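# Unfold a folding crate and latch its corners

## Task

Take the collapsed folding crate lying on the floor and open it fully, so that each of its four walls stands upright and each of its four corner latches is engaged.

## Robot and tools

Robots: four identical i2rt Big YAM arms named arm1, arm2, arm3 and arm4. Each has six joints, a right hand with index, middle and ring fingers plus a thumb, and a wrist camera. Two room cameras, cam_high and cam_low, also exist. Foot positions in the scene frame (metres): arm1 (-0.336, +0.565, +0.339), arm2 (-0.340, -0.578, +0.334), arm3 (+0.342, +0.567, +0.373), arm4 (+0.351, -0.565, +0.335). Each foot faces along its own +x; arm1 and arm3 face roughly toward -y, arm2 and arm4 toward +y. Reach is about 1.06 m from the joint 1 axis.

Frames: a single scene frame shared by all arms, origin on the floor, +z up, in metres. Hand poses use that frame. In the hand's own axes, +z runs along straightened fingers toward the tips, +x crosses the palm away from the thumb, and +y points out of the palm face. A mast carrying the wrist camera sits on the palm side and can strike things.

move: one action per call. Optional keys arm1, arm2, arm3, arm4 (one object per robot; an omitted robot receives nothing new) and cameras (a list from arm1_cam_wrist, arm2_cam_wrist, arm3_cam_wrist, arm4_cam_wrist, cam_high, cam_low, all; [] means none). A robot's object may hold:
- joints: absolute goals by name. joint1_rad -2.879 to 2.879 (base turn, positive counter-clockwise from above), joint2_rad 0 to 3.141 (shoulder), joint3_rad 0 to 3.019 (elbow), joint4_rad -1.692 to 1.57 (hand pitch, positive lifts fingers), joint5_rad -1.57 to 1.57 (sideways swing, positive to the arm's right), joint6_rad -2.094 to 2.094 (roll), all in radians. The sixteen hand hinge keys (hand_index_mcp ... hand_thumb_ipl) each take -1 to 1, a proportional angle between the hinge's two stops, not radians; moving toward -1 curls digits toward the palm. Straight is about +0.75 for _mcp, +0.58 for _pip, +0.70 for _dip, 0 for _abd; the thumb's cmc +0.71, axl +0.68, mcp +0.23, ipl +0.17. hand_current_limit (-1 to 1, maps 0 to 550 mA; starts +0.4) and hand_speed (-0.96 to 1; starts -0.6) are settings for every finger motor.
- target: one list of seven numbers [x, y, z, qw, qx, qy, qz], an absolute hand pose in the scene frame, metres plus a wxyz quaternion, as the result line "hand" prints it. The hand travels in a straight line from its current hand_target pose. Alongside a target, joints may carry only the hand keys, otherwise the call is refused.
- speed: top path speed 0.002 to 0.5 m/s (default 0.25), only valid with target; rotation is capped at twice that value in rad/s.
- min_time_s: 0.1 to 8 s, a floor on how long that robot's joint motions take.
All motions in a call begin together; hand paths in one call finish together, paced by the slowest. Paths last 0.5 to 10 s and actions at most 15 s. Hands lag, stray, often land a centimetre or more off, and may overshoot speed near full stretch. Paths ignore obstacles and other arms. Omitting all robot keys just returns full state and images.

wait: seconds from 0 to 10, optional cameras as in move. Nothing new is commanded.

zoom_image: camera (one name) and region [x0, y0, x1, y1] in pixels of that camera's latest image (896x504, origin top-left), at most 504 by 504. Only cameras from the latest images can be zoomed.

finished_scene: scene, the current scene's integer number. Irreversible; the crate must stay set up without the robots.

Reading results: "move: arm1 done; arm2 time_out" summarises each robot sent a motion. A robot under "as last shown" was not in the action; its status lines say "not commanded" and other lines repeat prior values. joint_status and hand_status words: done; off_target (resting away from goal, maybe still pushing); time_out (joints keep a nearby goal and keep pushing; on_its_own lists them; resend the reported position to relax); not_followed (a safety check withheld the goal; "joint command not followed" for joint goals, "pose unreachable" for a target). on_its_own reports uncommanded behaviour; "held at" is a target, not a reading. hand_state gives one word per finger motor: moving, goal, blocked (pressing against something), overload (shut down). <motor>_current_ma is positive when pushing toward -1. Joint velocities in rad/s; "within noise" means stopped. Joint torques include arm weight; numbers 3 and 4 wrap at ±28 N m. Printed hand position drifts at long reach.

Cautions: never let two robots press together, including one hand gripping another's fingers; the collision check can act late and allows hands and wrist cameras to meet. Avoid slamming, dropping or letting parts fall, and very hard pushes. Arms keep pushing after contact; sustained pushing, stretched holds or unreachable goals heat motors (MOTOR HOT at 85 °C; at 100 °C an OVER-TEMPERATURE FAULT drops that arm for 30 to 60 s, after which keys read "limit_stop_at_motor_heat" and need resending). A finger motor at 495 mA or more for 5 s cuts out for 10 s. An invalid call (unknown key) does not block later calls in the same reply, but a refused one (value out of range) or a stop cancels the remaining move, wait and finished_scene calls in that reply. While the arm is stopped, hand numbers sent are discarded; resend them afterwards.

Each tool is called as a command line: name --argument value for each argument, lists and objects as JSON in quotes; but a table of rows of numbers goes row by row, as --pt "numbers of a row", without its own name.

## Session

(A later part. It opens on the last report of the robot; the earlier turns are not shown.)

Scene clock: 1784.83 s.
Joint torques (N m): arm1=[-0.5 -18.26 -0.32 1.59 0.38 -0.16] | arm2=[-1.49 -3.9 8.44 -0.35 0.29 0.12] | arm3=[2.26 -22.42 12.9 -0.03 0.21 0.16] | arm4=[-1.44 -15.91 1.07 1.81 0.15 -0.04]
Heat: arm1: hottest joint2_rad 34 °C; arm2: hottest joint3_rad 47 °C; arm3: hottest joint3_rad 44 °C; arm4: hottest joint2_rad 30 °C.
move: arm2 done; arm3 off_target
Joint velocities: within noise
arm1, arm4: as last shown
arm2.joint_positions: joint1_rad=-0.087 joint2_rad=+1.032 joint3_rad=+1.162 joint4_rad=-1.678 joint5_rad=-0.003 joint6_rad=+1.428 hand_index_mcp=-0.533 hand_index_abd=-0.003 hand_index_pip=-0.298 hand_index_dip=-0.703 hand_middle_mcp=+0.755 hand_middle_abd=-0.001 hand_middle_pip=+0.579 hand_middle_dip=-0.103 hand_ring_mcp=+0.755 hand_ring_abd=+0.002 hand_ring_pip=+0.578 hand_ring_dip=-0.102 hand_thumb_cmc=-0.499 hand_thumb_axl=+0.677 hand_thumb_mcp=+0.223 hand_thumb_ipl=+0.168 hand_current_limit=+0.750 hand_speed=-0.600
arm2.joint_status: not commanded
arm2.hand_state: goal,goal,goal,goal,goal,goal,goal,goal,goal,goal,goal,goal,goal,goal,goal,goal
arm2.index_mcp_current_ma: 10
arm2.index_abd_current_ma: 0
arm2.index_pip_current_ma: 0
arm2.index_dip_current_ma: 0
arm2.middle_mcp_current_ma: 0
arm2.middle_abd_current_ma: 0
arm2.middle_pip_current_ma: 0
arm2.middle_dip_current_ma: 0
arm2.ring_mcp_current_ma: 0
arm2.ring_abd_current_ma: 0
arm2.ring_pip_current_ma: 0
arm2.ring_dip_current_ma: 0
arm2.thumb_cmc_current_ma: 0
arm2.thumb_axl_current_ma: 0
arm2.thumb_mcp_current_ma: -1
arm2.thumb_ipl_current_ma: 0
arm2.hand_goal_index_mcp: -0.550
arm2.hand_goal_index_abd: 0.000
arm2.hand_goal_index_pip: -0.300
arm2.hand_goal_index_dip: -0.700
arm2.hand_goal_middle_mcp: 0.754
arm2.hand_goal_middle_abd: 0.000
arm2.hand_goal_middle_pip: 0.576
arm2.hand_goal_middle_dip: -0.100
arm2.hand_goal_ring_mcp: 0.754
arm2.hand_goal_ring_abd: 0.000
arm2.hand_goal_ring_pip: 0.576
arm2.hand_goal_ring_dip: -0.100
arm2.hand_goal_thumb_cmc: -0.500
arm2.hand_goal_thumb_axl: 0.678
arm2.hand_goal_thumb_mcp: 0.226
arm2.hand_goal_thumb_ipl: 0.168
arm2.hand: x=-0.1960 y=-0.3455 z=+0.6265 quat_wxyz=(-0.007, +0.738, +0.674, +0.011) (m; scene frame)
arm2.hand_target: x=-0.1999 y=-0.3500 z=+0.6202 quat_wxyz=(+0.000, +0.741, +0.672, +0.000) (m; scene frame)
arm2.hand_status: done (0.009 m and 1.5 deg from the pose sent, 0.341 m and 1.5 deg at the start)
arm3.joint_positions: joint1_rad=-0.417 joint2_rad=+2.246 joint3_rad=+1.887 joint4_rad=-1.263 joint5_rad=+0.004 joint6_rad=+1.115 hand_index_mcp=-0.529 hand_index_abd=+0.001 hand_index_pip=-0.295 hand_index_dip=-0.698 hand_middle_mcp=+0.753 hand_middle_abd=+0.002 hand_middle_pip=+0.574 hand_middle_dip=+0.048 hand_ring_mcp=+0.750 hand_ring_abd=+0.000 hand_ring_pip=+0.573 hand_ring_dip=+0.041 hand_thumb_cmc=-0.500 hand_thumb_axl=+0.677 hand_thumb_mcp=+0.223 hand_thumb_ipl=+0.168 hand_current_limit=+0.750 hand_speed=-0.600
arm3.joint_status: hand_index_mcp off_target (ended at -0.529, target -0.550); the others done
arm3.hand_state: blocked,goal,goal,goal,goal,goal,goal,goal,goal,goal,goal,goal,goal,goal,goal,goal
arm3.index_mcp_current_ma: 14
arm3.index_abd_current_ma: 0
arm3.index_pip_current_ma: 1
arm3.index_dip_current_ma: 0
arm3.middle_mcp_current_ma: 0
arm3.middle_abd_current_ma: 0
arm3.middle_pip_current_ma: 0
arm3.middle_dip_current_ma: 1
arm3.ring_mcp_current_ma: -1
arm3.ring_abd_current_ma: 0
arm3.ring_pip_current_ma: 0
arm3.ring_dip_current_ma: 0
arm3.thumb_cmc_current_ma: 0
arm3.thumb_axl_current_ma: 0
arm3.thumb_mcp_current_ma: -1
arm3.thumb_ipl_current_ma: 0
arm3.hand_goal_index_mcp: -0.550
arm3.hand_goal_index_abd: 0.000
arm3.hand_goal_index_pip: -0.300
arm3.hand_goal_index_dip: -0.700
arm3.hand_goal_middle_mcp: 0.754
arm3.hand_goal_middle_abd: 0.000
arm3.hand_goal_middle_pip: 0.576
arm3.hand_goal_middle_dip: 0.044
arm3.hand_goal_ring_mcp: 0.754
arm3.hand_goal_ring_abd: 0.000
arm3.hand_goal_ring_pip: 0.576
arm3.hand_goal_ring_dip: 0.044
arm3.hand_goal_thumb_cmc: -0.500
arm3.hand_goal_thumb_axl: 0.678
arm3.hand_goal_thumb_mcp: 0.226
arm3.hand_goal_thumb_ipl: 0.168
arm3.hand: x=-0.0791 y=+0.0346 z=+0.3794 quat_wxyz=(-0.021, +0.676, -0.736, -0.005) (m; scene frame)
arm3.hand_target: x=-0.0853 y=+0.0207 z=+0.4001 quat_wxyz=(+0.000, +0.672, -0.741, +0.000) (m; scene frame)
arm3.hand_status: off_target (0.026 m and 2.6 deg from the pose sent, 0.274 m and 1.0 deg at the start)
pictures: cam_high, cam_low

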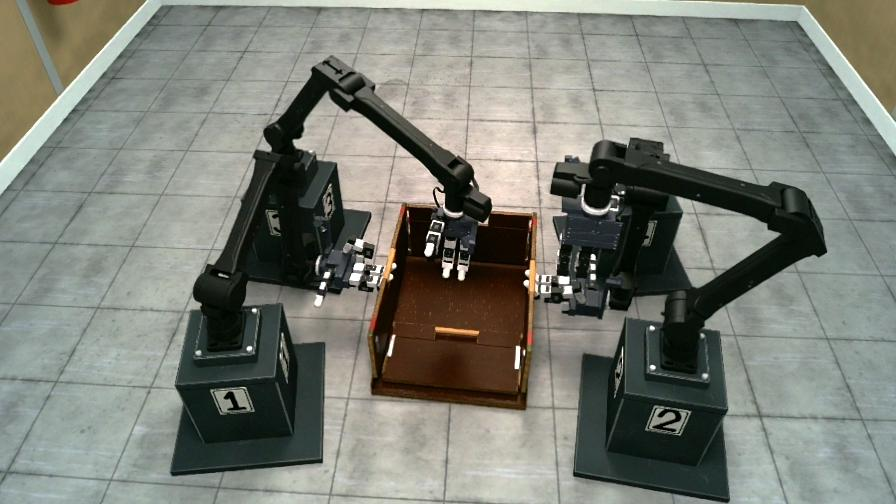

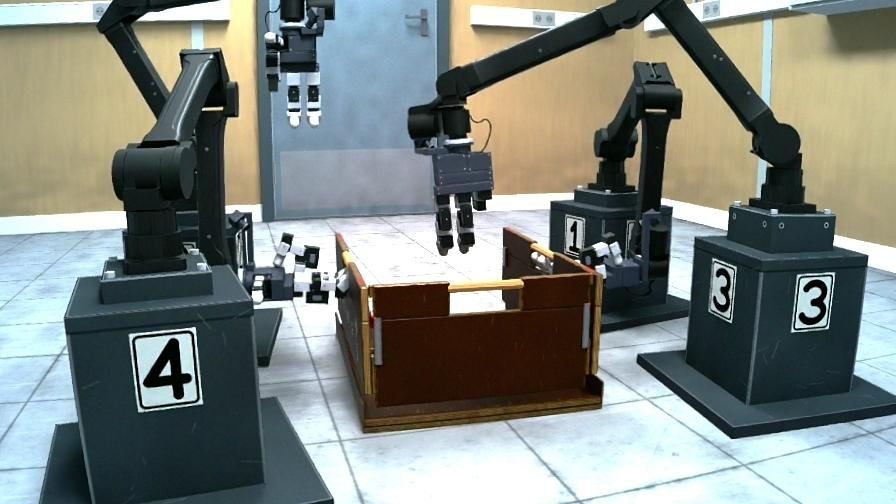

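move --arm3 '{"target": [-0.086, 0.01, 0.19, 0.0, 0.6717, -0.7408, 0.0], "speed": 0.2}' --cameras '["cam_high", "arm3_cam_wrist"]'

zoom_image --camera "cam_high" --region '[390, 240, 530, 350]'

Scene clock: 1792.40 s.
Joint torques (N m): arm1=[-0.44 -18.14 -0.32 1.63 0.38 -0.15] | arm2=[-1.44 -3.9 8.43 -0.35 0.29 0.13] | arm3=[2.67 -24.41 10.54 0.51 0.19 0.16] | arm4=[-1.38 -16.09 1.06 1.81 0.14 -0.03]
Heat: arm1: hottest joint2_rad 34 °C; arm2: hottest joint3_rad 46 °C; arm3: hottest joint3_rad 44 °C; arm4: hottest joint2_rad 30 °C.
move: arm3 off_target
Joint velocities: within noise
arm1, arm2, arm4: as last shown
arm2.hand: x=-0.1960 y=-0.3456 z=+0.6265 quat_wxyz=(-0.007, +0.739, +0.674, +0.011) (m; scene frame)
arm3.joint_positions: joint1_rad=-0.417 joint2_rad=+2.563 joint3_rad=+1.875 joint4_rad=-0.954 joint5_rad=+0.004 joint6_rad=+1.121 hand_index_mcp=-0.530 hand_index_abd=+0.001 hand_index_pip=-0.295 hand_index_dip=-0.698 hand_middle_mcp=+0.753 hand_middle_abd=+0.002 hand_middle_pip=+0.574 hand_middle_dip=+0.048 hand_ring_mcp=+0.750 hand_ring_abd=+0.000 hand_ring_pip=+0.573 hand_ring_dip=+0.041 hand_thumb_cmc=-0.500 hand_thumb_axl=+0.677 hand_thumb_mcp=+0.223 hand_thumb_ipl=+0.168 hand_current_limit=+0.750 hand_speed=-0.600
arm3.joint_status: not commanded
arm3.hand_state: blocked,goal,goal,goal,goal,goal,goal,goal,goal,goal,goal,goal,goal,goal,goal,goal
arm3.index_mcp_current_ma: 13
arm3.index_abd_current_ma: 0
arm3.index_pip_current_ma: 1
arm3.index_dip_current_ma: 0
arm3.middle_mcp_current_ma: 0
arm3.middle_abd_current_ma: 0
arm3.middle_pip_current_ma: 0
arm3.middle_dip_current_ma: 1
arm3.ring_mcp_current_ma: -1
arm3.ring_abd_current_ma: 0
arm3.ring_pip_current_ma: 0
arm3.ring_dip_current_ma: 0
arm3.thumb_cmc_current_ma: 0
arm3.thumb_axl_current_ma: 0
arm3.thumb_mcp_current_ma: -1
arm3.thumb_ipl_current_ma: 0
arm3.hand_goal_index_mcp: -0.550
arm3.hand_goal_index_abd: 0.000
arm3.hand_goal_index_pip: -0.300
arm3.hand_goal_index_dip: -0.700
arm3.hand_goal_middle_mcp: 0.754
arm3.hand_goal_middle_abd: 0.000
arm3.hand_goal_middle_pip: 0.576
arm3.hand_goal_middle_dip: 0.044
arm3.hand_goal_ring_mcp: 0.754
arm3.hand_goal_ring_abd: 0.000
arm3.hand_goal_ring_pip: 0.576
arm3.hand_goal_ring_dip: 0.044
arm3.hand_goal_thumb_cmc: -0.500
arm3.hand_goal_thumb_axl: 0.678
arm3.hand_goal_thumb_mcp: 0.226
arm3.hand_goal_thumb_ipl: 0.168
arm3.hand: x=-0.0768 y=+0.0359 z=+0.1675 quat_wxyz=(-0.031, +0.674, -0.738, -0.008) (m; scene frame)
arm3.hand_target: x=-0.0851 y=+0.0108 z=+0.1907 quat_wxyz=(+0.000, +0.672, -0.741, +0.001) (m; scene frame)
arm3.hand_status: off_target (0.035 m and 3.7 deg from the pose sent, 0.191 m and 2.6 deg at the start)
pictures: arm3_cam_wrist, cam_high

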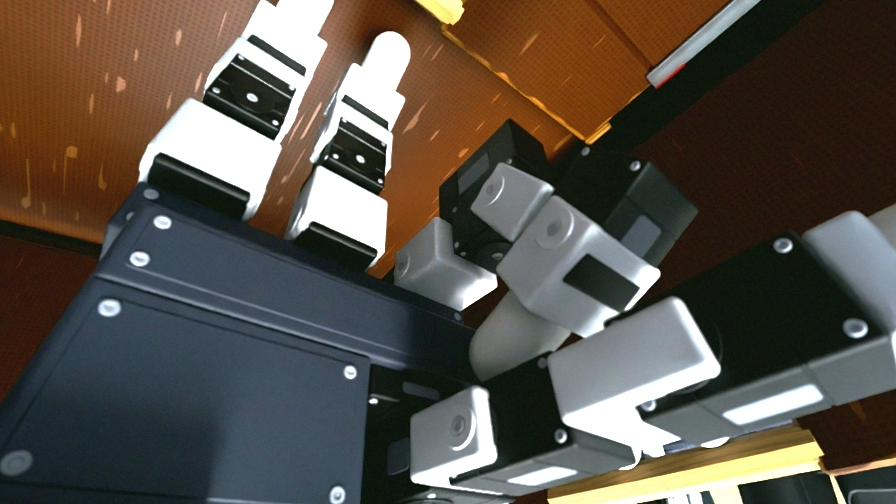

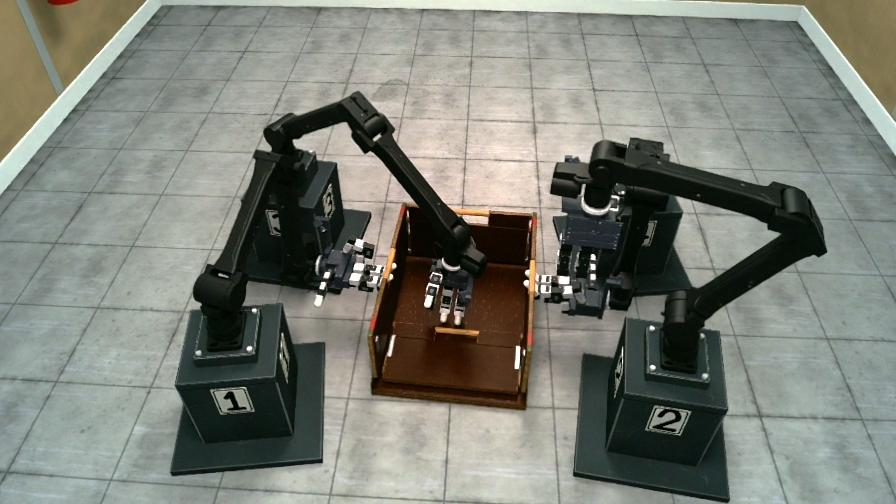

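Scaled by 3.600.

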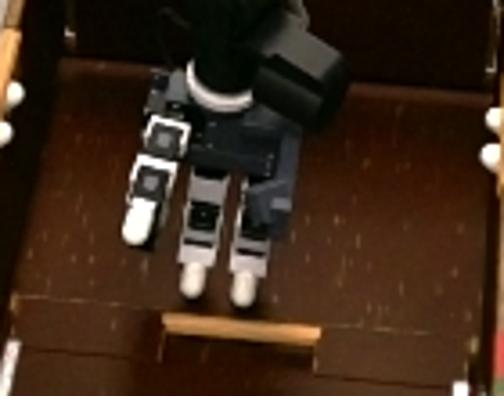

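move --arm3 '{"target": [-0.082, -0.008, 0.155, 0.0, 0.6717, -0.7408, 0.0], "speed": 0.1}'

move --arm3 '{"target": [-0.150, -0.008, 0.150, 0.0, 0.6717, -0.7408, 0.0], "speed": 0.1}' --cameras '["cam_high"]'

zoom_image --camera "cam_high" --region '[410, 260, 500, 350]'

Scene clock: 1802.97 s.
Joint torques (N m): arm1=[-0.44 -18.08 -0.32 1.58 0.38 -0.16] | arm2=[-1.44 -3.84 8.46 -0.35 0.29 0.13] | arm3=[2.67 -22.83 10.93 0.31 0.18 0.16] | arm4=[-1.32 -15.97 1.06 1.83 0.14 -0.02]
Heat: arm1: hottest joint2_rad 34 °C; arm2: hottest joint3_rad 45 °C; arm3: hottest joint3_rad 43 °C; arm4: hottest joint2_rad 30 °C.
move: arm3 off_target
Joint velocities: within noise
arm1.joint_positions: joint1_rad=+1.139 joint2_rad=+2.633 joint3_rad=+0.947 joint4_rad=+1.563 joint5_rad=+1.384 joint6_rad=+0.125 hand_index_mcp=+0.775 hand_index_abd=-0.003 hand_index_pip=+0.587 hand_index_dip=-0.031 hand_middle_mcp=+0.763 hand_middle_abd=-0.005 hand_middle_pip=+0.585 hand_middle_dip=-0.011 hand_ring_mcp=-0.358 hand_ring_abd=+0.001 hand_ring_pip=-0.620 hand_ring_dip=-0.487 hand_thumb_cmc=+0.721 hand_thumb_axl=+0.677 hand_thumb_mcp=+0.226 hand_thumb_ipl=+0.168 hand_current_limit=+0.750 hand_speed=-0.600
arm1.joint_status: not commanded
arm1.hand_state: blocked,goal,goal,goal,goal,goal,goal,blocked,goal,goal,goal,goal,goal,goal,goal,goal
arm1.index_mcp_current_ma: 10
arm1.index_abd_current_ma: 0
arm1.index_pip_current_ma: 2
arm1.index_dip_current_ma: 7
arm1.middle_mcp_current_ma: 2
arm1.middle_abd_current_ma: 0
arm1.middle_pip_current_ma: 2
arm1.middle_dip_current_ma: 27
arm1.ring_mcp_current_ma: 0
arm1.ring_abd_current_ma: 0
arm1.ring_pip_current_ma: 0
arm1.ring_dip_current_ma: 0
arm1.thumb_cmc_current_ma: 1
arm1.thumb_axl_current_ma: 0
arm1.thumb_mcp_current_ma: 0
arm1.thumb_ipl_current_ma: 0
arm1.hand_goal_index_mcp: 0.754
arm1.hand_goal_index_abd: 0.000
arm1.hand_goal_index_pip: 0.576
arm1.hand_goal_index_dip: -0.050
arm1.hand_goal_middle_mcp: 0.754
arm1.hand_goal_middle_abd: 0.000
arm1.hand_goal_middle_pip: 0.576
arm1.hand_goal_middle_dip: -0.050
arm1.hand_goal_ring_mcp: -0.360
arm1.hand_goal_ring_abd: 0.000
arm1.hand_goal_ring_pip: -0.620
arm1.hand_goal_ring_dip: -0.490
arm1.hand_goal_thumb_cmc: 0.714
arm1.hand_goal_thumb_axl: 0.678
arm1.hand_goal_thumb_mcp: 0.226
arm1.hand_goal_thumb_ipl: 0.168
arm1.hand: x=+0.0271 y=+0.2824 z=+0.2879 quat_wxyz=(+0.698, +0.715, -0.032, -0.026) (m; scene frame)
arm1.hand_target: x=+0.0202 y=+0.2781 z=+0.2890 quat_wxyz=(+0.698, +0.714, -0.037, -0.035) (m; scene frame)
arm1.hand_status: not commanded
arm2, arm4: as last shown
arm3.joint_positions: joint1_rad=-0.400 joint2_rad=+2.637 joint3_rad=+1.972 joint4_rad=-0.946 joint5_rad=+0.005 joint6_rad=+1.139 hand_index_mcp=-0.530 hand_index_abd=+0.001 hand_index_pip=-0.296 hand_index_dip=-0.698 hand_middle_mcp=+0.753 hand_middle_abd=+0.002 hand_middle_pip=+0.574 hand_middle_dip=+0.048 hand_ring_mcp=+0.752 hand_ring_abd=+0.009 hand_ring_pip=+0.572 hand_ring_dip=+0.035 hand_thumb_cmc=-0.500 hand_thumb_axl=+0.677 hand_thumb_mcp=+0.223 hand_thumb_ipl=+0.168 hand_current_limit=+0.750 hand_speed=-0.600
arm3.joint_status: not commanded
arm3.hand_state: blocked,goal,goal,goal,goal,goal,goal,goal,goal,goal,goal,goal,goal,goal,goal,goal
arm3.index_mcp_current_ma: 13
arm3.index_abd_current_ma: 0
arm3.index_pip_current_ma: 1
arm3.index_dip_current_ma: 0
arm3.middle_mcp_current_ma: 0
arm3.middle_abd_current_ma: 0
arm3.middle_pip_current_ma: 0
arm3.middle_dip_current_ma: 1
arm3.ring_mcp_current_ma: 0
arm3.ring_abd_current_ma: 2
arm3.ring_pip_current_ma: -1
arm3.ring_dip_current_ma: -3
arm3.thumb_cmc_current_ma: 0
arm3.thumb_axl_current_ma: 0
arm3.thumb_mcp_current_ma: -1
arm3.thumb_ipl_current_ma: 0
arm3.hand_goal_index_mcp: -0.550
arm3.hand_goal_index_abd: 0.000
arm3.hand_goal_index_pip: -0.300
arm3.hand_goal_index_dip: -0.700
arm3.hand_goal_middle_mcp: 0.754
arm3.hand_goal_middle_abd: 0.000
arm3.hand_goal_middle_pip: 0.576
arm3.hand_goal_middle_dip: 0.044
arm3.hand_goal_ring_mcp: 0.754
arm3.hand_goal_ring_abd: 0.000
arm3.hand_goal_ring_pip: 0.576
arm3.hand_goal_ring_dip: 0.044
arm3.hand_goal_thumb_cmc: -0.500
arm3.hand_goal_thumb_axl: 0.678
arm3.hand_goal_thumb_mcp: 0.226
arm3.hand_goal_thumb_ipl: 0.168
arm3.hand: x=-0.0790 y=+0.0096 z=+0.1486 quat_wxyz=(-0.016, +0.674, -0.739, -0.004) (m; scene frame)
arm3.hand_target: x=-0.0816 y=-0.0076 z=+0.1556 quat_wxyz=(+0.000, +0.672, -0.741, +0.000) (m; scene frame)
arm3.hand_status: off_target (0.019 m and 1.9 deg from the pose sent, 0.046 m and 3.7 deg at the start)
pictures: none

Scene clock: 1804.47 s.
Joint torques (N m): arm1=[-0.5 -18.2 -0.32 1.58 0.38 -0.16] | arm2=[-1.38 -3.9 8.43 -0.35 0.29 0.13] | arm3=[-1.08 -22.42 13.05 1.37 0.84 -0.12] | arm4=[-1.49 -16.03 1.06 1.77 0.15 -0.02]
Heat: arm1: hottest joint2_rad 34 °C; arm2: hottest joint3_rad 45 °C; arm3: hottest joint3_rad 44 °C; arm4: hottest joint2_rad 30 °C.
move: arm3 off_target
Joint velocities: within noise
arm1, arm2, arm4: as last shown
arm3.joint_positions: joint1_rad=-0.433 joint2_rad=+2.721 joint3_rad=+2.167 joint4_rad=-1.088 joint5_rad=-0.009 joint6_rad=+1.089 hand_index_mcp=-0.530 hand_index_abd=+0.001 hand_index_pip=-0.296 hand_index_dip=-0.698 hand_middle_mcp=+0.789 hand_middle_abd=+0.011 hand_middle_pip=+0.598 hand_middle_dip=+0.054 hand_ring_mcp=+0.817 hand_ring_abd=+0.066 hand_ring_pip=+0.599 hand_ring_dip=+0.044 hand_thumb_cmc=-0.500 hand_thumb_axl=+0.677 hand_thumb_mcp=+0.223 hand_thumb_ipl=+0.168 hand_current_limit=+0.750 hand_speed=-0.600
arm3.joint_status: not commanded
arm3.hand_state: blocked,goal,goal,goal,blocked,goal,blocked,goal,blocked,blocked,blocked,goal,goal,goal,goal,goal
arm3.index_mcp_current_ma: 13
arm3.index_abd_current_ma: 0
arm3.index_pip_current_ma: 1
arm3.index_dip_current_ma: 0
arm3.middle_mcp_current_ma: 34
arm3.middle_abd_current_ma: 3
arm3.middle_pip_current_ma: 13
arm3.middle_dip_current_ma: 3
arm3.ring_mcp_current_ma: 94
arm3.ring_abd_current_ma: 74
arm3.ring_pip_current_ma: 14
arm3.ring_dip_current_ma: 0
arm3.thumb_cmc_current_ma: 0
arm3.thumb_axl_current_ma: 0
arm3.thumb_mcp_current_ma: -1
arm3.thumb_ipl_current_ma: 0
arm3.hand_goal_index_mcp: -0.550
arm3.hand_goal_index_abd: 0.000
arm3.hand_goal_index_pip: -0.300
arm3.hand_goal_index_dip: -0.700
arm3.hand_goal_middle_mcp: 0.754
arm3.hand_goal_middle_abd: 0.000
arm3.hand_goal_middle_pip: 0.576
arm3.hand_goal_middle_dip: 0.044
arm3.hand_goal_ring_mcp: 0.754
arm3.hand_goal_ring_abd: 0.000
arm3.hand_goal_ring_pip: 0.576
arm3.hand_goal_ring_dip: 0.044
arm3.hand_goal_thumb_cmc: -0.500
arm3.hand_goal_thumb_axl: 0.678
arm3.hand_goal_thumb_mcp: 0.226
arm3.hand_goal_thumb_ipl: 0.168
arm3.hand: x=-0.1101 y=-0.0030 z=+0.1507 quat_wxyz=(-0.033, +0.680, -0.733, -0.001) (m; scene frame)
arm3.hand_target: x=-0.1483 y=-0.0052 z=+0.1521 quat_wxyz=(+0.000, +0.672, -0.741, -0.001) (m; scene frame)
arm3.hand_status: off_target (0.040 m and 4.0 deg from the pose sent, 0.073 m and 1.9 deg at the start)
pictures: cam_high

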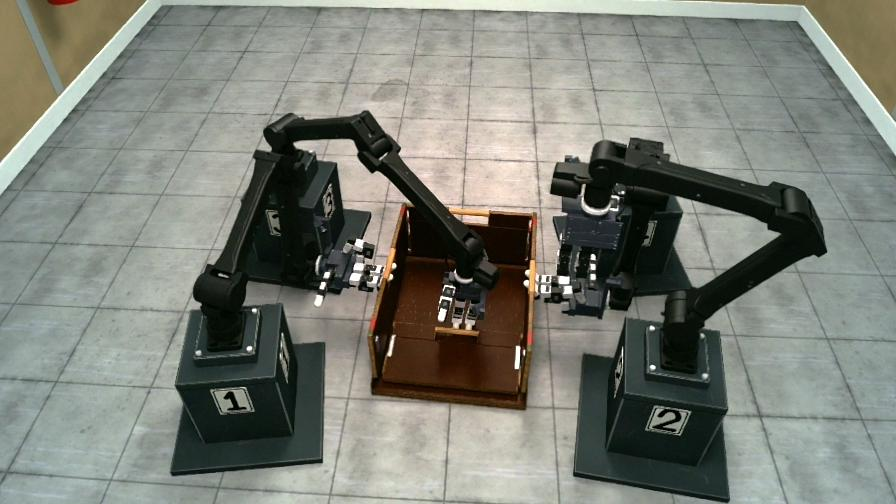

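Scaled by 5.600.

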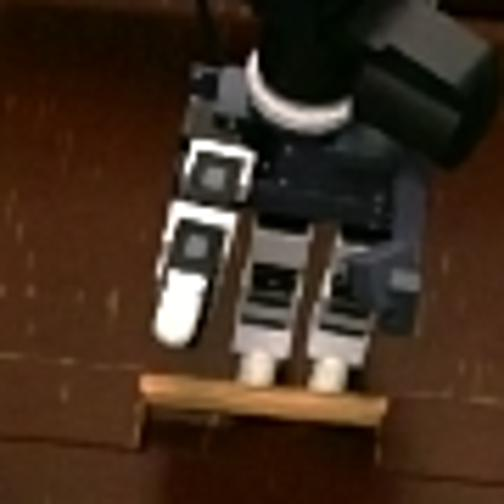

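move --arm3 '{"target": [-0.165, 0.008, 0.178, 0.0, 0.6717, -0.7408, 0.0], "speed": 0.08, "joints": {"hand_middle_dip": -0.05, "hand_ring_dip": -0.05}}'

move --arm3 '{"joints": {"hand_ring_dip": -0.4, "hand_middle_dip": -0.4, "hand_ring_mcp": 0.66, "hand_middle_mcp": 0.66}}' --cameras '["cam_high"]'

zoom_image --camera "cam_high" --region '[370, 240, 550, 410]'

Scene clock: 1809.97 s.
Joint torques (N m): arm1=[-0.5 -18.26 -0.32 1.58 0.38 -0.15] | arm2=[-1.44 -3.84 8.44 -0.35 0.29 0.13] | arm3=[-2.49 -27.52 8.65 0.95 1.33 -0.07] | arm4=[-1.49 -15.97 1.07 1.8 0.15 -0.03]
Heat: arm1: hottest joint2_rad 34 °C; arm2: hottest joint3_rad 44 °C; arm3: hottest joint3_rad 44 °C; arm4: hottest joint2_rad 30 °C.
move: arm3 off_target
Joint velocities: within noise
arm1, arm2, arm4: as last shown
arm3.joint_positions: joint1_rad=-0.443 joint2_rad=+2.723 joint3_rad=+2.167 joint4_rad=-1.089 joint5_rad=-0.021 joint6_rad=+1.055 hand_index_mcp=-0.530 hand_index_abd=+0.001 hand_index_pip=-0.296 hand_index_dip=-0.698 hand_middle_mcp=+0.812 hand_middle_abd=-0.001 hand_middle_pip=+0.609 hand_middle_dip=-0.024 hand_ring_mcp=+0.809 hand_ring_abd=+0.028 hand_ring_pip=+0.598 hand_ring_dip=-0.044 hand_thumb_cmc=-0.500 hand_thumb_axl=+0.677 hand_thumb_mcp=+0.223 hand_thumb_ipl=+0.168 hand_current_limit=+0.750 hand_speed=-0.600
arm3.joint_status: hand_middle_dip off_target (ended at -0.024, target -0.050); the others done
arm3.hand_state: blocked,goal,goal,goal,blocked,goal,blocked,blocked,blocked,blocked,blocked,goal,goal,goal,goal,goal
arm3.index_mcp_current_ma: 13
arm3.index_abd_current_ma: 0
arm3.index_pip_current_ma: 1
arm3.index_dip_current_ma: 0
arm3.middle_mcp_current_ma: 82
arm3.middle_abd_current_ma: 0
arm3.middle_pip_current_ma: 27
arm3.middle_dip_current_ma: 19
arm3.ring_mcp_current_ma: 75
arm3.ring_abd_current_ma: 17
arm3.ring_pip_current_ma: 14
arm3.ring_dip_current_ma: 1
arm3.thumb_cmc_current_ma: 0
arm3.thumb_axl_current_ma: 0
arm3.thumb_mcp_current_ma: -1
arm3.thumb_ipl_current_ma: 0
arm3.hand_goal_index_mcp: -0.550
arm3.hand_goal_index_abd: 0.000
arm3.hand_goal_index_pip: -0.300
arm3.hand_goal_index_dip: -0.700
arm3.hand_goal_middle_mcp: 0.754
arm3.hand_goal_middle_abd: 0.000
arm3.hand_goal_middle_pip: 0.576
arm3.hand_goal_middle_dip: -0.050
arm3.hand_goal_ring_mcp: 0.754
arm3.hand_goal_ring_abd: 0.000
arm3.hand_goal_ring_pip: 0.576
arm3.hand_goal_ring_dip: -0.050
arm3.hand_goal_thumb_cmc: -0.500
arm3.hand_goal_thumb_axl: 0.678
arm3.hand_goal_thumb_mcp: 0.226
arm3.hand_goal_thumb_ipl: 0.168
arm3.hand: x=-0.1149 y=-0.0016 z=+0.1485 quat_wxyz=(-0.035, +0.688, -0.725, +0.005) (m; scene frame)
arm3.hand_target: x=-0.1633 y=+0.0102 z=+0.1784 quat_wxyz=(+0.000, +0.671, -0.741, -0.001) (m; scene frame)
arm3.hand_status: off_target (0.059 m and 4.9 deg from the pose sent, 0.062 m and 4.0 deg at the start)
pictures: none

Scene clock: 1810.70 s.
Joint torques (N m): arm1=[-0.44 -18.2 -0.31 1.59 0.37 -0.16] | arm2=[-1.49 -3.9 8.44 -0.35 0.29 0.13] | arm3=[-2.55 -28.22 9.17 0.77 1.9 0.1] | arm4=[-1.55 -15.97 1.05 1.77 0.14 -0.03]
Heat: arm1: hottest joint2_rad 34 °C; arm2: hottest joint3_rad 44 °C; arm3: hottest joint3_rad 44 °C; arm4: hottest joint2_rad 30 °C.
move: arm3 off_target
Joint velocities: within noise
arm1, arm2: as last shown
arm3.joint_positions: joint1_rad=-0.443 joint2_rad=+2.732 joint3_rad=+2.160 joint4_rad=-1.084 joint5_rad=-0.035 joint6_rad=+1.038 hand_index_mcp=-0.530 hand_index_abd=+0.001 hand_index_pip=-0.296 hand_index_dip=-0.698 hand_middle_mcp=+0.799 hand_middle_abd=-0.032 hand_middle_pip=+0.628 hand_middle_dip=-0.334 hand_ring_mcp=+0.787 hand_ring_abd=-0.002 hand_ring_pip=+0.608 hand_ring_dip=-0.350 hand_thumb_cmc=-0.500 hand_thumb_axl=+0.677 hand_thumb_mcp=+0.223 hand_thumb_ipl=+0.168 hand_current_limit=+0.750 hand_speed=-0.600
arm3.joint_status: hand_middle_mcp off_target (ended at +0.799, target +0.660); hand_middle_dip off_target (ended at -0.334, target -0.400); hand_ring_mcp off_target (ended at +0.787, target +0.660); hand_ring_dip off_target (ended at -0.350, target -0.400)
arm3.hand_state: blocked,goal,goal,goal,blocked,blocked,blocked,blocked,blocked,goal,blocked,blocked,goal,goal,goal,goal
arm3.index_mcp_current_ma: 13
arm3.index_abd_current_ma: 0
arm3.index_pip_current_ma: 1
arm3.index_dip_current_ma: 0
arm3.middle_mcp_current_ma: 383
arm3.middle_abd_current_ma: -20
arm3.middle_pip_current_ma: 62
arm3.middle_dip_current_ma: 93
arm3.ring_mcp_current_ma: 327
arm3.ring_abd_current_ma: 0
arm3.ring_pip_current_ma: 26
arm3.ring_dip_current_ma: 58
arm3.thumb_cmc_current_ma: 0
arm3.thumb_axl_current_ma: 0
arm3.thumb_mcp_current_ma: -1
arm3.thumb_ipl_current_ma: 0
arm3.hand_goal_index_mcp: -0.550
arm3.hand_goal_index_abd: 0.000
arm3.hand_goal_index_pip: -0.300
arm3.hand_goal_index_dip: -0.700
arm3.hand_goal_middle_mcp: 0.660
arm3.hand_goal_middle_abd: 0.000
arm3.hand_goal_middle_pip: 0.576
arm3.hand_goal_middle_dip: -0.400
arm3.hand_goal_ring_mcp: 0.660
arm3.hand_goal_ring_abd: 0.000
arm3.hand_goal_ring_pip: 0.576
arm3.hand_goal_ring_dip: -0.400
arm3.hand_goal_thumb_cmc: -0.500
arm3.hand_goal_thumb_axl: 0.678
arm3.hand_goal_thumb_mcp: 0.226
arm3.hand_goal_thumb_ipl: 0.168
arm3.hand: x=-0.1101 y=+0.0002 z=+0.1383 quat_wxyz=(-0.043, +0.694, -0.719, +0.011) (m; scene frame)
arm3.hand_target: x=-0.1633 y=+0.0101 z=+0.1784 quat_wxyz=(+0.000, +0.671, -0.741, -0.001) (m; scene frame)
arm3.hand_status: not commanded
arm4.joint_positions: joint1_rad=+1.244 joint2_rad=+2.613 joint3_rad=+0.931 joint4_rad=+1.550 joint5_rad=+1.458 joint6_rad=+0.121 hand_index_mcp=+0.795 hand_index_abd=+0.000 hand_index_pip=+0.606 hand_index_dip=-0.011 hand_middle_mcp=+0.765 hand_middle_abd=-0.001 hand_middle_pip=+0.612 hand_middle_dip=+0.048 hand_ring_mcp=-0.358 hand_ring_abd=+0.001 hand_ring_pip=-0.620 hand_ring_dip=-0.488 hand_thumb_cmc=+0.721 hand_thumb_axl=+0.677 hand_thumb_mcp=+0.224 hand_thumb_ipl=+0.168 hand_current_limit=+0.750 hand_speed=-0.600
arm4.joint_status: not commanded
arm4.hand_state: blocked,goal,blocked,blocked,goal,goal,blocked,blocked,goal,goal,goal,goal,goal,goal,goal,goal
arm4.index_mcp_current_ma: 38
arm4.index_abd_current_ma: 0
arm4.index_pip_current_ma: 19
arm4.index_dip_current_ma: 32
arm4.middle_mcp_current_ma: 4
arm4.middle_abd_current_ma: 0
arm4.middle_pip_current_ma: 27
arm4.middle_dip_current_ma: 46
arm4.ring_mcp_current_ma: 0
arm4.ring_abd_current_ma: 0
arm4.ring_pip_current_ma: 0
arm4.ring_dip_current_ma: 0
arm4.thumb_cmc_current_ma: 1
arm4.thumb_axl_current_ma: 0
arm4.thumb_mcp_current_ma: 0
arm4.thumb_ipl_current_ma: 0
arm4.hand_goal_index_mcp: 0.754
arm4.hand_goal_index_abd: 0.000
arm4.hand_goal_index_pip: 0.576
arm4.hand_goal_index_dip: -0.050
arm4.hand_goal_middle_mcp: 0.754
arm4.hand_goal_middle_abd: 0.000
arm4.hand_goal_middle_pip: 0.576
arm4.hand_goal_middle_dip: 0.000
arm4.hand_goal_ring_mcp: -0.360
arm4.hand_goal_ring_abd: 0.000
arm4.hand_goal_ring_pip: -0.620
arm4.hand_goal_ring_dip: -0.490
arm4.hand_goal_thumb_cmc: 0.714
arm4.hand_goal_thumb_axl: 0.678
arm4.hand_goal_thumb_mcp: 0.226
arm4.hand_goal_thumb_ipl: 0.168
arm4.hand: x=-0.0191 y=-0.3121 z=+0.2885 quat_wxyz=(+0.036, +0.023, +0.711, +0.702) (m; scene frame)
arm4.hand_target: x=-0.0159 y=-0.3052 z=+0.2860 quat_wxyz=(+0.035, +0.035, +0.710, +0.703) (m; scene frame)
arm4.hand_status: not commanded
pictures: cam_high

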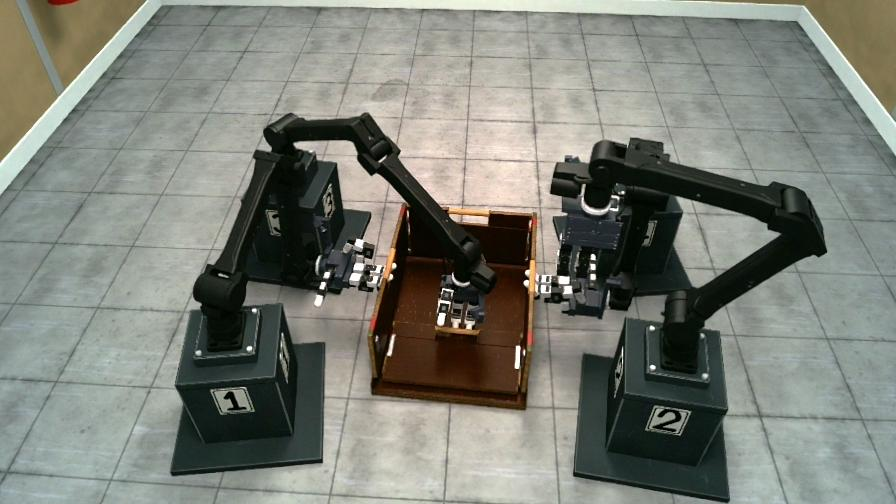

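Scaled by 2.800.

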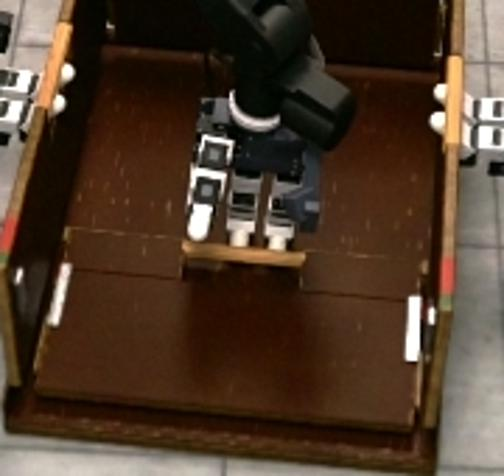

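move --arm3 '{"target": [-0.165, 0.008, 0.205, 0.0, 0.6717, -0.7408, 0.0], "speed": 0.06, "joints": {"hand_ring_dip": -0.6, "hand_middle_dip": -0.6}}'

move --arm3 '{"joints": {"hand_ring_dip": -0.92, "hand_middle_dip": -0.92, "hand_ring_mcp": 0.7, "hand_middle_mcp": 0.7}}' --cameras '["cam_high"]'

zoom_image --camera "cam_high" --region '[370, 240, 550, 410]'

Scene clock: 1816.27 s.
Joint torques (N m): arm1=[-0.56 -18.2 -0.32 1.59 0.38 -0.16] | arm2=[-1.44 -3.78 8.44 -0.35 0.29 0.14] | arm3=[-2.49 -30.86 8.76 0.05 1.98 0.16] | arm4=[-1.55 -15.97 1.06 1.83 0.15 -0.03]
Heat: arm1: hottest joint2_rad 34 °C; arm2: hottest joint3_rad 44 °C; arm3: hottest joint3_rad 43 °C; arm4: hottest joint2_rad 30 °C.
move: arm3 off_target
Joint velocities: within noise
arm1, arm2, arm4: as last shown
arm3.joint_positions: joint1_rad=-0.443 joint2_rad=+2.720 joint3_rad=+2.147 joint4_rad=-1.090 joint5_rad=-0.037 joint6_rad=+1.032 hand_index_mcp=-0.530 hand_index_abd=+0.001 hand_index_pip=-0.296 hand_index_dip=-0.698 hand_middle_mcp=+0.799 hand_middle_abd=-0.033 hand_middle_pip=+0.630 hand_middle_dip=-0.550 hand_ring_mcp=+0.777 hand_ring_abd=-0.011 hand_ring_pip=+0.609 hand_ring_dip=-0.568 hand_thumb_cmc=-0.500 hand_thumb_axl=+0.677 hand_thumb_mcp=+0.223 hand_thumb_ipl=+0.168 hand_current_limit=+0.750 hand_speed=-0.600
arm3.joint_status: hand_middle_dip off_target (ended at -0.550, target -0.600); hand_ring_dip off_target (ended at -0.568, target -0.600)
arm3.hand_state: blocked,goal,goal,goal,blocked,blocked,blocked,blocked,blocked,goal,blocked,blocked,goal,goal,goal,goal
arm3.index_mcp_current_ma: 13
arm3.index_abd_current_ma: 0
arm3.index_pip_current_ma: 1
arm3.index_dip_current_ma: 0
arm3.middle_mcp_current_ma: 382
arm3.middle_abd_current_ma: -22
arm3.middle_pip_current_ma: 66
arm3.middle_dip_current_ma: 59
arm3.ring_mcp_current_ma: 285
arm3.ring_abd_current_ma: -3
arm3.ring_pip_current_ma: 27
arm3.ring_dip_current_ma: 27
arm3.thumb_cmc_current_ma: 0
arm3.thumb_axl_current_ma: 0
arm3.thumb_mcp_current_ma: -1
arm3.thumb_ipl_current_ma: 0
arm3.hand_goal_index_mcp: -0.550
arm3.hand_goal_index_abd: 0.000
arm3.hand_goal_index_pip: -0.300
arm3.hand_goal_index_dip: -0.700
arm3.hand_goal_middle_mcp: 0.660
arm3.hand_goal_middle_abd: 0.000
arm3.hand_goal_middle_pip: 0.576
arm3.hand_goal_middle_dip: -0.600
arm3.hand_goal_ring_mcp: 0.660
arm3.hand_goal_ring_abd: 0.000
arm3.hand_goal_ring_pip: 0.576
arm3.hand_goal_ring_dip: -0.600
arm3.hand_goal_thumb_cmc: -0.500
arm3.hand_goal_thumb_axl: 0.678
arm3.hand_goal_thumb_mcp: 0.226
arm3.hand_goal_thumb_ipl: 0.168
arm3.hand: x=-0.1085 y=+0.0019 z=+0.1427 quat_wxyz=(-0.046, +0.696, -0.717, +0.012) (m; scene frame)
arm3.hand_target: x=-0.1630 y=+0.0102 z=+0.2035 quat_wxyz=(+0.000, +0.671, -0.742, -0.001) (m; scene frame)
arm3.hand_status: off_target (0.084 m and 6.7 deg from the pose sent, 0.087 m and 6.2 deg at the start)
pictures: none

Scene clock: 1816.97 s.
Joint torques (N m): arm1=[-0.44 -18.26 -0.32 1.57 0.37 -0.16] | arm2=[-1.44 -3.84 8.44 -0.35 0.29 0.13] | arm3=[-2.55 -30.68 8.81 0.13 1.39 0.16] | arm4=[-1.55 -16.03 1.03 1.8 0.16 -0.02]
Heat: arm1: hottest joint2_rad 34 °C; arm2: hottest joint3_rad 44 °C; arm3: hottest joint3_rad 43 °C; arm4: hottest joint2_rad 30 °C.
move: arm3 off_target
Joint velocities: within noise
arm1, arm2, arm4: as last shown
arm3.joint_positions: joint1_rad=-0.443 joint2_rad=+2.716 joint3_rad=+2.147 joint4_rad=-1.092 joint5_rad=-0.023 joint6_rad=+1.032 hand_index_mcp=-0.530 hand_index_abd=+0.001 hand_index_pip=-0.296 hand_index_dip=-0.698 hand_middle_mcp=+0.797 hand_middle_abd=-0.029 hand_middle_pip=+0.630 hand_middle_dip=-0.893 hand_ring_mcp=+0.762 hand_ring_abd=-0.003 hand_ring_pip=+0.604 hand_ring_dip=-0.907 hand_thumb_cmc=-0.500 hand_thumb_axl=+0.677 hand_thumb_mcp=+0.223 hand_thumb_ipl=+0.168 hand_current_limit=+0.750 hand_speed=-0.600
arm3.joint_status: hand_middle_mcp off_target (ended at +0.797, target +0.700); hand_middle_dip off_target (ended at -0.893, target -0.920); hand_ring_mcp off_target (ended at +0.762, target +0.700); the others done
arm3.hand_state: blocked,goal,goal,goal,blocked,blocked,blocked,blocked,blocked,goal,blocked,goal,goal,goal,goal,goal
arm3.index_mcp_current_ma: 13
arm3.index_abd_current_ma: 0
arm3.index_pip_current_ma: 1
arm3.index_dip_current_ma: 0
arm3.middle_mcp_current_ma: 206
arm3.middle_abd_current_ma: -17
arm3.middle_pip_current_ma: 66
arm3.middle_dip_current_ma: 19
arm3.ring_mcp_current_ma: 93
arm3.ring_abd_current_ma: 0
arm3.ring_pip_current_ma: 21
arm3.ring_dip_current_ma: 5
arm3.thumb_cmc_current_ma: 0
arm3.thumb_axl_current_ma: 0
arm3.thumb_mcp_current_ma: -1
arm3.thumb_ipl_current_ma: 0
arm3.hand_goal_index_mcp: -0.550
arm3.hand_goal_index_abd: 0.000
arm3.hand_goal_index_pip: -0.300
arm3.hand_goal_index_dip: -0.700
arm3.hand_goal_middle_mcp: 0.700
arm3.hand_goal_middle_abd: 0.000
arm3.hand_goal_middle_pip: 0.576
arm3.hand_goal_middle_dip: -0.920
arm3.hand_goal_ring_mcp: 0.700
arm3.hand_goal_ring_abd: 0.000
arm3.hand_goal_ring_pip: 0.576
arm3.hand_goal_ring_dip: -0.920
arm3.hand_goal_thumb_cmc: -0.500
arm3.hand_goal_thumb_axl: 0.678
arm3.hand_goal_thumb_mcp: 0.226
arm3.hand_goal_thumb_ipl: 0.168
arm3.hand: x=-0.1110 y=+0.0026 z=+0.1461 quat_wxyz=(-0.044, +0.696, -0.717, +0.005) (m; scene frame)
arm3.hand_target: x=-0.1630 y=+0.0102 z=+0.2034 quat_wxyz=(+0.000, +0.671, -0.742, -0.001) (m; scene frame)
arm3.hand_status: not commanded
pictures: cam_high

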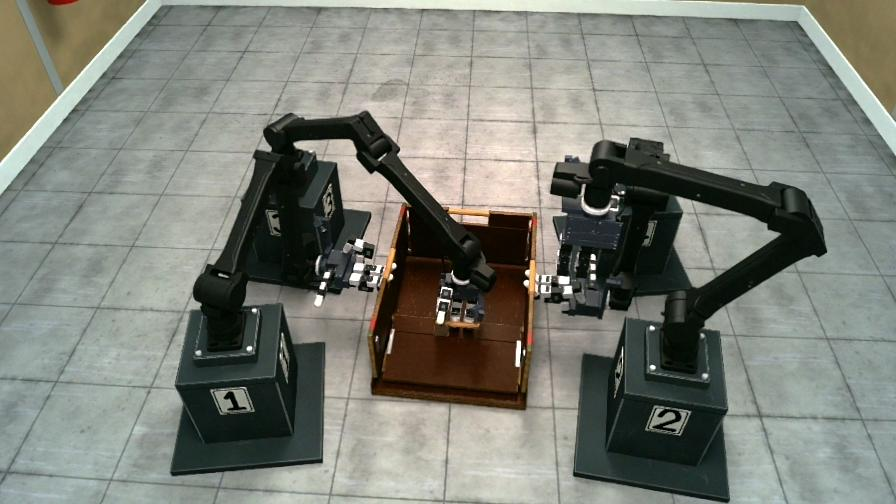

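Scaled by 2.800.

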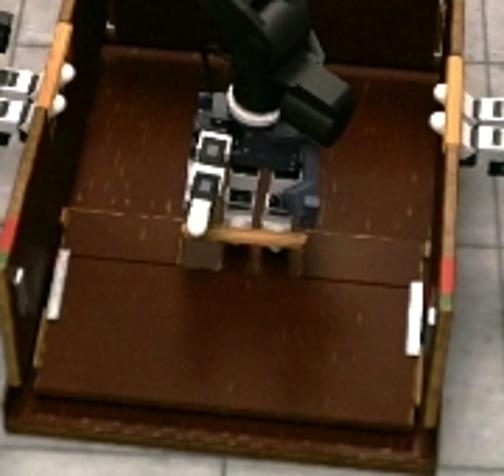

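zoom_image --camera "cam_high" --region '[430, 290, 490, 345]'

move --arm3 '{"target": [-0.178, 0.010, 0.250, 0.0, 0.6717, -0.7408, 0.0], "speed": 0.08, "joints": {"hand_ring_dip": -0.95, "hand_middle_dip": -0.95}}' --cameras '["cam_high", "arm3_cam_wrist"]'

zoom_image --camera "cam_high" --region '[430, 280, 500, 345]'

Scaled by 8.400.

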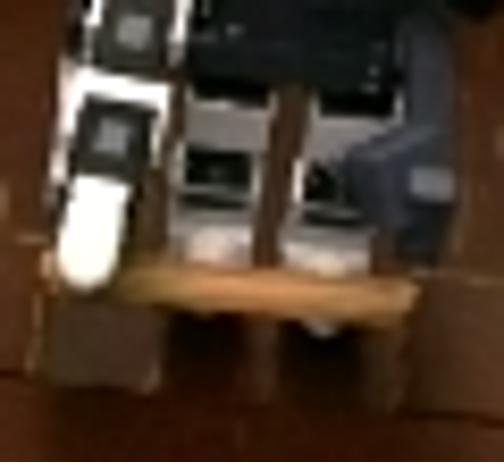

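Scene clock: 1822.00 s.
Joint torques (N m): arm1=[-0.5 -18.26 -0.31 1.61 0.38 -0.15] | arm2=[-1.38 -3.84 8.43 -0.35 0.29 0.13] | arm3=[-2.43 -29.1 11.45 -0.08 1.26 0.03] | arm4=[-1.49 -16.03 1.03 1.83 0.15 -0.03]
Heat: arm1: hottest joint2_rad 34 °C; arm2: hottest joint3_rad 43 °C; arm3: hottest joint3_rad 43 °C; arm4: hottest joint2_rad 30 °C.
move: arm3 off_target
Joint velocities: within noise
arm1, arm4: as last shown
arm2.joint_positions: joint1_rad=-0.087 joint2_rad=+1.032 joint3_rad=+1.162 joint4_rad=-1.678 joint5_rad=-0.003 joint6_rad=+1.428 hand_index_mcp=-0.533 hand_index_abd=-0.003 hand_index_pip=-0.298 hand_index_dip=-0.703 hand_middle_mcp=+0.755 hand_middle_abd=-0.001 hand_middle_pip=+0.579 hand_middle_dip=-0.103 hand_ring_mcp=+0.755 hand_ring_abd=+0.002 hand_ring_pip=+0.578 hand_ring_dip=-0.102 hand_thumb_cmc=-0.499 hand_thumb_axl=+0.677 hand_thumb_mcp=+0.223 hand_thumb_ipl=+0.168 hand_current_limit=+0.750 hand_speed=-0.600
arm2.joint_status: not commanded
arm2.hand_state: goal,goal,goal,goal,goal,goal,goal,goal,goal,goal,goal,goal,goal,goal,goal,goal
arm2.index_mcp_current_ma: 10
arm2.index_abd_current_ma: 0
arm2.index_pip_current_ma: 0
arm2.index_dip_current_ma: 0
arm2.middle_mcp_current_ma: 0
arm2.middle_abd_current_ma: 0
arm2.middle_pip_current_ma: 0
arm2.middle_dip_current_ma: 0
arm2.ring_mcp_current_ma: 0
arm2.ring_abd_current_ma: 0
arm2.ring_pip_current_ma: 0
arm2.ring_dip_current_ma: 0
arm2.thumb_cmc_current_ma: 0
arm2.thumb_axl_current_ma: 0
arm2.thumb_mcp_current_ma: -1
arm2.thumb_ipl_current_ma: 0
arm2.hand_goal_index_mcp: -0.550
arm2.hand_goal_index_abd: 0.000
arm2.hand_goal_index_pip: -0.300
arm2.hand_goal_index_dip: -0.700
arm2.hand_goal_middle_mcp: 0.754
arm2.hand_goal_middle_abd: 0.000
arm2.hand_goal_middle_pip: 0.576
arm2.hand_goal_middle_dip: -0.100
arm2.hand_goal_ring_mcp: 0.754
arm2.hand_goal_ring_abd: 0.000
arm2.hand_goal_ring_pip: 0.576
arm2.hand_goal_ring_dip: -0.100
arm2.hand_goal_thumb_cmc: -0.500
arm2.hand_goal_thumb_axl: 0.678
arm2.hand_goal_thumb_mcp: 0.226
arm2.hand_goal_thumb_ipl: 0.168
arm2.hand: x=-0.1960 y=-0.3456 z=+0.6265 quat_wxyz=(-0.007, +0.739, +0.674, +0.011) (m; scene frame)
arm2.hand_target: x=-0.1999 y=-0.3500 z=+0.6202 quat_wxyz=(+0.000, +0.741, +0.672, +0.000) (m; scene frame)
arm2.hand_status: not commanded
arm3.joint_positions: joint1_rad=-0.460 joint2_rad=+2.642 joint3_rad=+2.142 joint4_rad=-1.162 joint5_rad=-0.019 joint6_rad=+1.030 hand_index_mcp=-0.530 hand_index_abd=+0.001 hand_index_pip=-0.296 hand_index_dip=-0.698 hand_middle_mcp=+0.780 hand_middle_abd=-0.027 hand_middle_pip=+0.622 hand_middle_dip=-0.935 hand_ring_mcp=+0.752 hand_ring_abd=-0.003 hand_ring_pip=+0.595 hand_ring_dip=-0.947 hand_thumb_cmc=-0.500 hand_thumb_axl=+0.677 hand_thumb_mcp=+0.223 hand_thumb_ipl=+0.168 hand_current_limit=+0.750 hand_speed=-0.600
arm3.joint_status: all done
arm3.hand_state: blocked,goal,goal,goal,blocked,blocked,blocked,goal,blocked,goal,goal,goal,goal,goal,goal,goal
arm3.index_mcp_current_ma: 13
arm3.index_abd_current_ma: 0
arm3.index_pip_current_ma: 1
arm3.index_dip_current_ma: 0
arm3.middle_mcp_current_ma: 147
arm3.middle_abd_current_ma: -16
arm3.middle_pip_current_ma: 50
arm3.middle_dip_current_ma: 7
arm3.ring_mcp_current_ma: 67
arm3.ring_abd_current_ma: 0
arm3.ring_pip_current_ma: 11
arm3.ring_dip_current_ma: 0
arm3.thumb_cmc_current_ma: 0
arm3.thumb_axl_current_ma: 0
arm3.thumb_mcp_current_ma: -1
arm3.thumb_ipl_current_ma: 0
arm3.hand_goal_index_mcp: -0.550
arm3.hand_goal_index_abd: 0.000
arm3.hand_goal_index_pip: -0.300
arm3.hand_goal_index_dip: -0.700
arm3.hand_goal_middle_mcp: 0.700
arm3.hand_goal_middle_abd: 0.000
arm3.hand_goal_middle_pip: 0.576
arm3.hand_goal_middle_dip: -0.950
arm3.hand_goal_ring_mcp: 0.700
arm3.hand_goal_ring_abd: 0.000
arm3.hand_goal_ring_pip: 0.576
arm3.hand_goal_ring_dip: -0.950
arm3.hand_goal_thumb_cmc: -0.500
arm3.hand_goal_thumb_axl: 0.678
arm3.hand_goal_thumb_mcp: 0.226
arm3.hand_goal_thumb_ipl: 0.168
arm3.hand: x=-0.1239 y=+0.0064 z=+0.1965 quat_wxyz=(-0.044, +0.691, -0.721, +0.003) (m; scene frame)
arm3.hand_target: x=-0.1757 y=+0.0130 z=+0.2499 quat_wxyz=(+0.000, +0.671, -0.741, -0.001) (m; scene frame)
arm3.hand_status: off_target (0.076 m and 5.9 deg from the pose sent, 0.124 m and 6.4 deg at the start)
pictures: arm3_cam_wrist, cam_high

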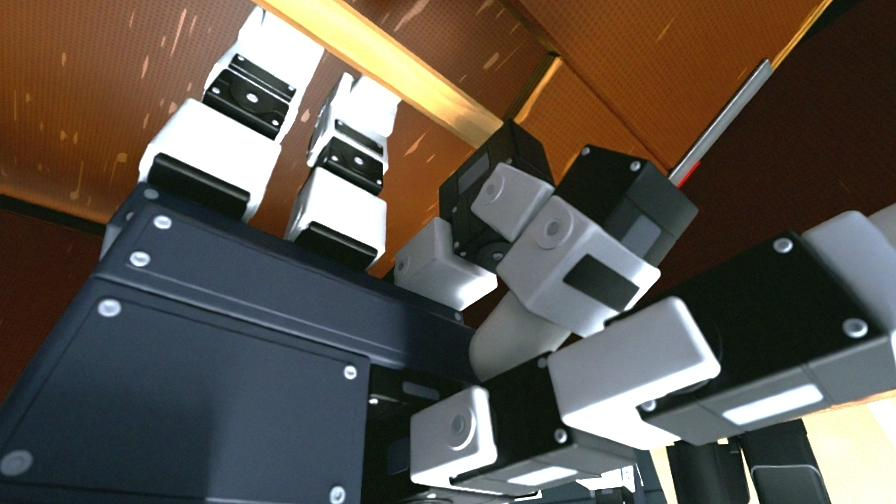

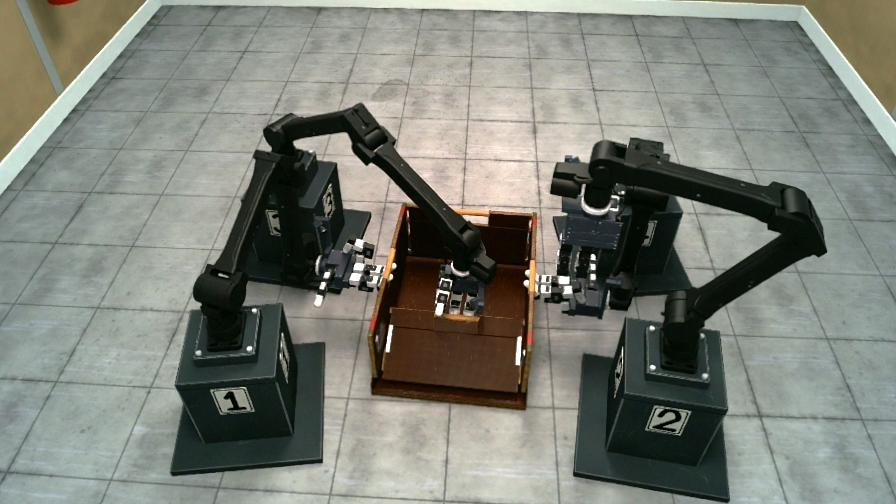

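Scaled by 7.200.

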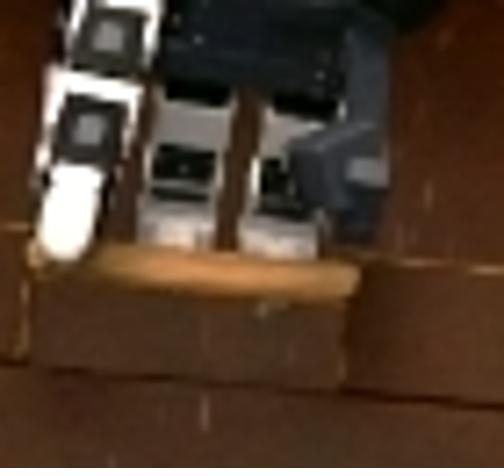

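move --arm3 '{"target": [-0.215, 0.010, 0.262, 0.0, 0.6717, -0.7408, 0.0], "speed": 0.08}' --cameras '["cam_high", "cam_low"]'

zoom_image --camera "cam_high" --region '[430, 280, 500, 345]'

Scene clock: 1827.37 s.
Joint torques (N m): arm1=[-0.5 -18.26 -0.34 1.61 0.38 -0.16] | arm2=[-1.44 -3.9 8.44 -0.34 0.29 0.13] | arm3=[-1.14 -26.11 14.57 0.54 1.19 -0.03] | arm4=[-1.49 -15.97 1.06 1.78 0.15 -0.03]
Heat: arm1: hottest joint2_rad 34 °C; arm2: hottest joint3_rad 43 °C; arm3: hottest joint3_rad 44 °C; arm4: hottest joint2_rad 30 °C.
move: arm3 off_target
Joint velocities: within noise
arm1, arm2, arm4: as last shown
arm3.joint_positions: joint1_rad=-0.516 joint2_rad=+2.663 joint3_rad=+2.281 joint4_rad=-1.282 joint5_rad=-0.017 joint6_rad=+0.996 hand_index_mcp=-0.530 hand_index_abd=+0.001 hand_index_pip=-0.296 hand_index_dip=-0.698 hand_middle_mcp=+0.739 hand_middle_abd=-0.002 hand_middle_pip=+0.586 hand_middle_dip=-0.943 hand_ring_mcp=+0.738 hand_ring_abd=-0.002 hand_ring_pip=+0.579 hand_ring_dip=-0.948 hand_thumb_cmc=-0.500 hand_thumb_axl=+0.677 hand_thumb_mcp=+0.223 hand_thumb_ipl=+0.168 hand_current_limit=+0.750 hand_speed=-0.600
arm3.joint_status: not commanded
arm3.hand_state: goal,goal,goal,goal,blocked,goal,goal,goal,blocked,goal,goal,goal,goal,goal,goal,goal
arm3.index_mcp_current_ma: 12
arm3.index_abd_current_ma: 0
arm3.index_pip_current_ma: 1
arm3.index_dip_current_ma: 0
arm3.middle_mcp_current_ma: 41
arm3.middle_abd_current_ma: 0
arm3.middle_pip_current_ma: 3
arm3.middle_dip_current_ma: 2
arm3.ring_mcp_current_ma: 40
arm3.ring_abd_current_ma: 0
arm3.ring_pip_current_ma: 0
arm3.ring_dip_current_ma: 0
arm3.thumb_cmc_current_ma: 0
arm3.thumb_axl_current_ma: 0
arm3.thumb_mcp_current_ma: -1
arm3.thumb_ipl_current_ma: 0
arm3.hand_goal_index_mcp: -0.550
arm3.hand_goal_index_abd: 0.000
arm3.hand_goal_index_pip: -0.300
arm3.hand_goal_index_dip: -0.700
arm3.hand_goal_middle_mcp: 0.700
arm3.hand_goal_middle_abd: 0.000
arm3.hand_goal_middle_pip: 0.576
arm3.hand_goal_middle_dip: -0.950
arm3.hand_goal_ring_mcp: 0.700
arm3.hand_goal_ring_abd: 0.000
arm3.hand_goal_ring_pip: 0.576
arm3.hand_goal_ring_dip: -0.950
arm3.hand_goal_thumb_cmc: -0.500
arm3.hand_goal_thumb_axl: 0.678
arm3.hand_goal_thumb_mcp: 0.226
arm3.hand_goal_thumb_ipl: 0.168
arm3.on_its_own: hand_middle_mcp moved -0.042 toward your old target +0.700
arm3.hand: x=-0.1684 y=+0.0146 z=+0.2291 quat_wxyz=(-0.045, +0.683, -0.729, +0.004) (m; scene frame)
arm3.hand_target: x=-0.2126 y=+0.0135 z=+0.2638 quat_wxyz=(+0.001, +0.671, -0.741, -0.001) (m; scene frame)
arm3.hand_status: off_target (0.057 m and 5.5 deg from the pose sent, 0.112 m and 6.0 deg at the start)
pictures: cam_high, cam_low

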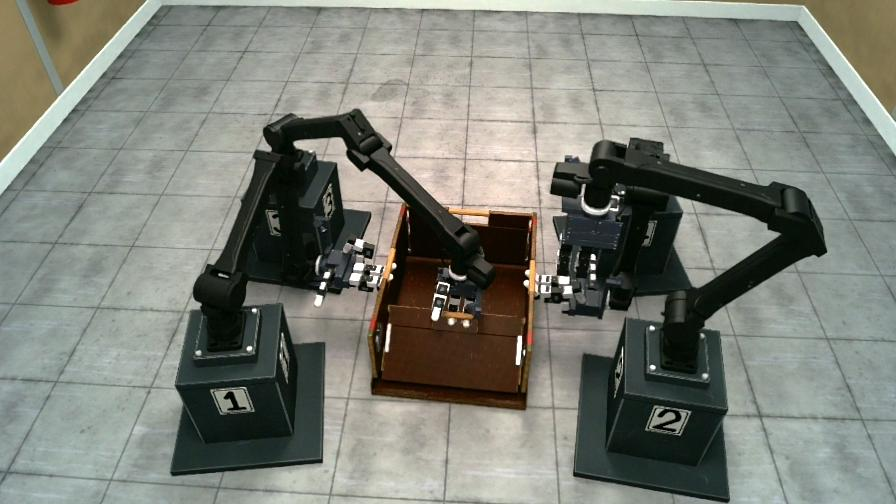

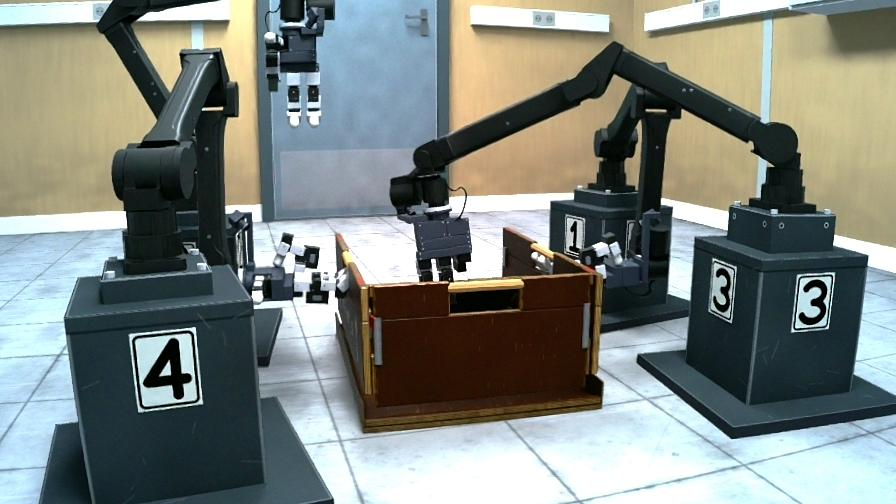

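Scaled by 7.200.

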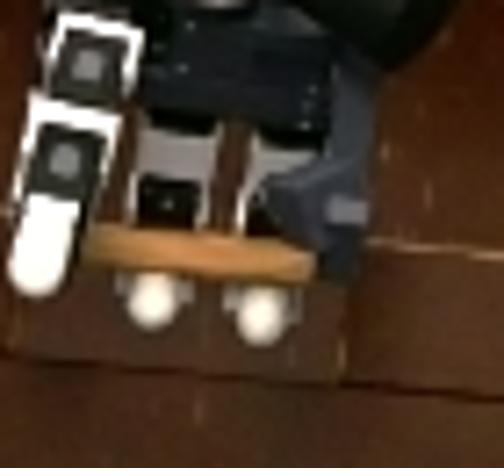

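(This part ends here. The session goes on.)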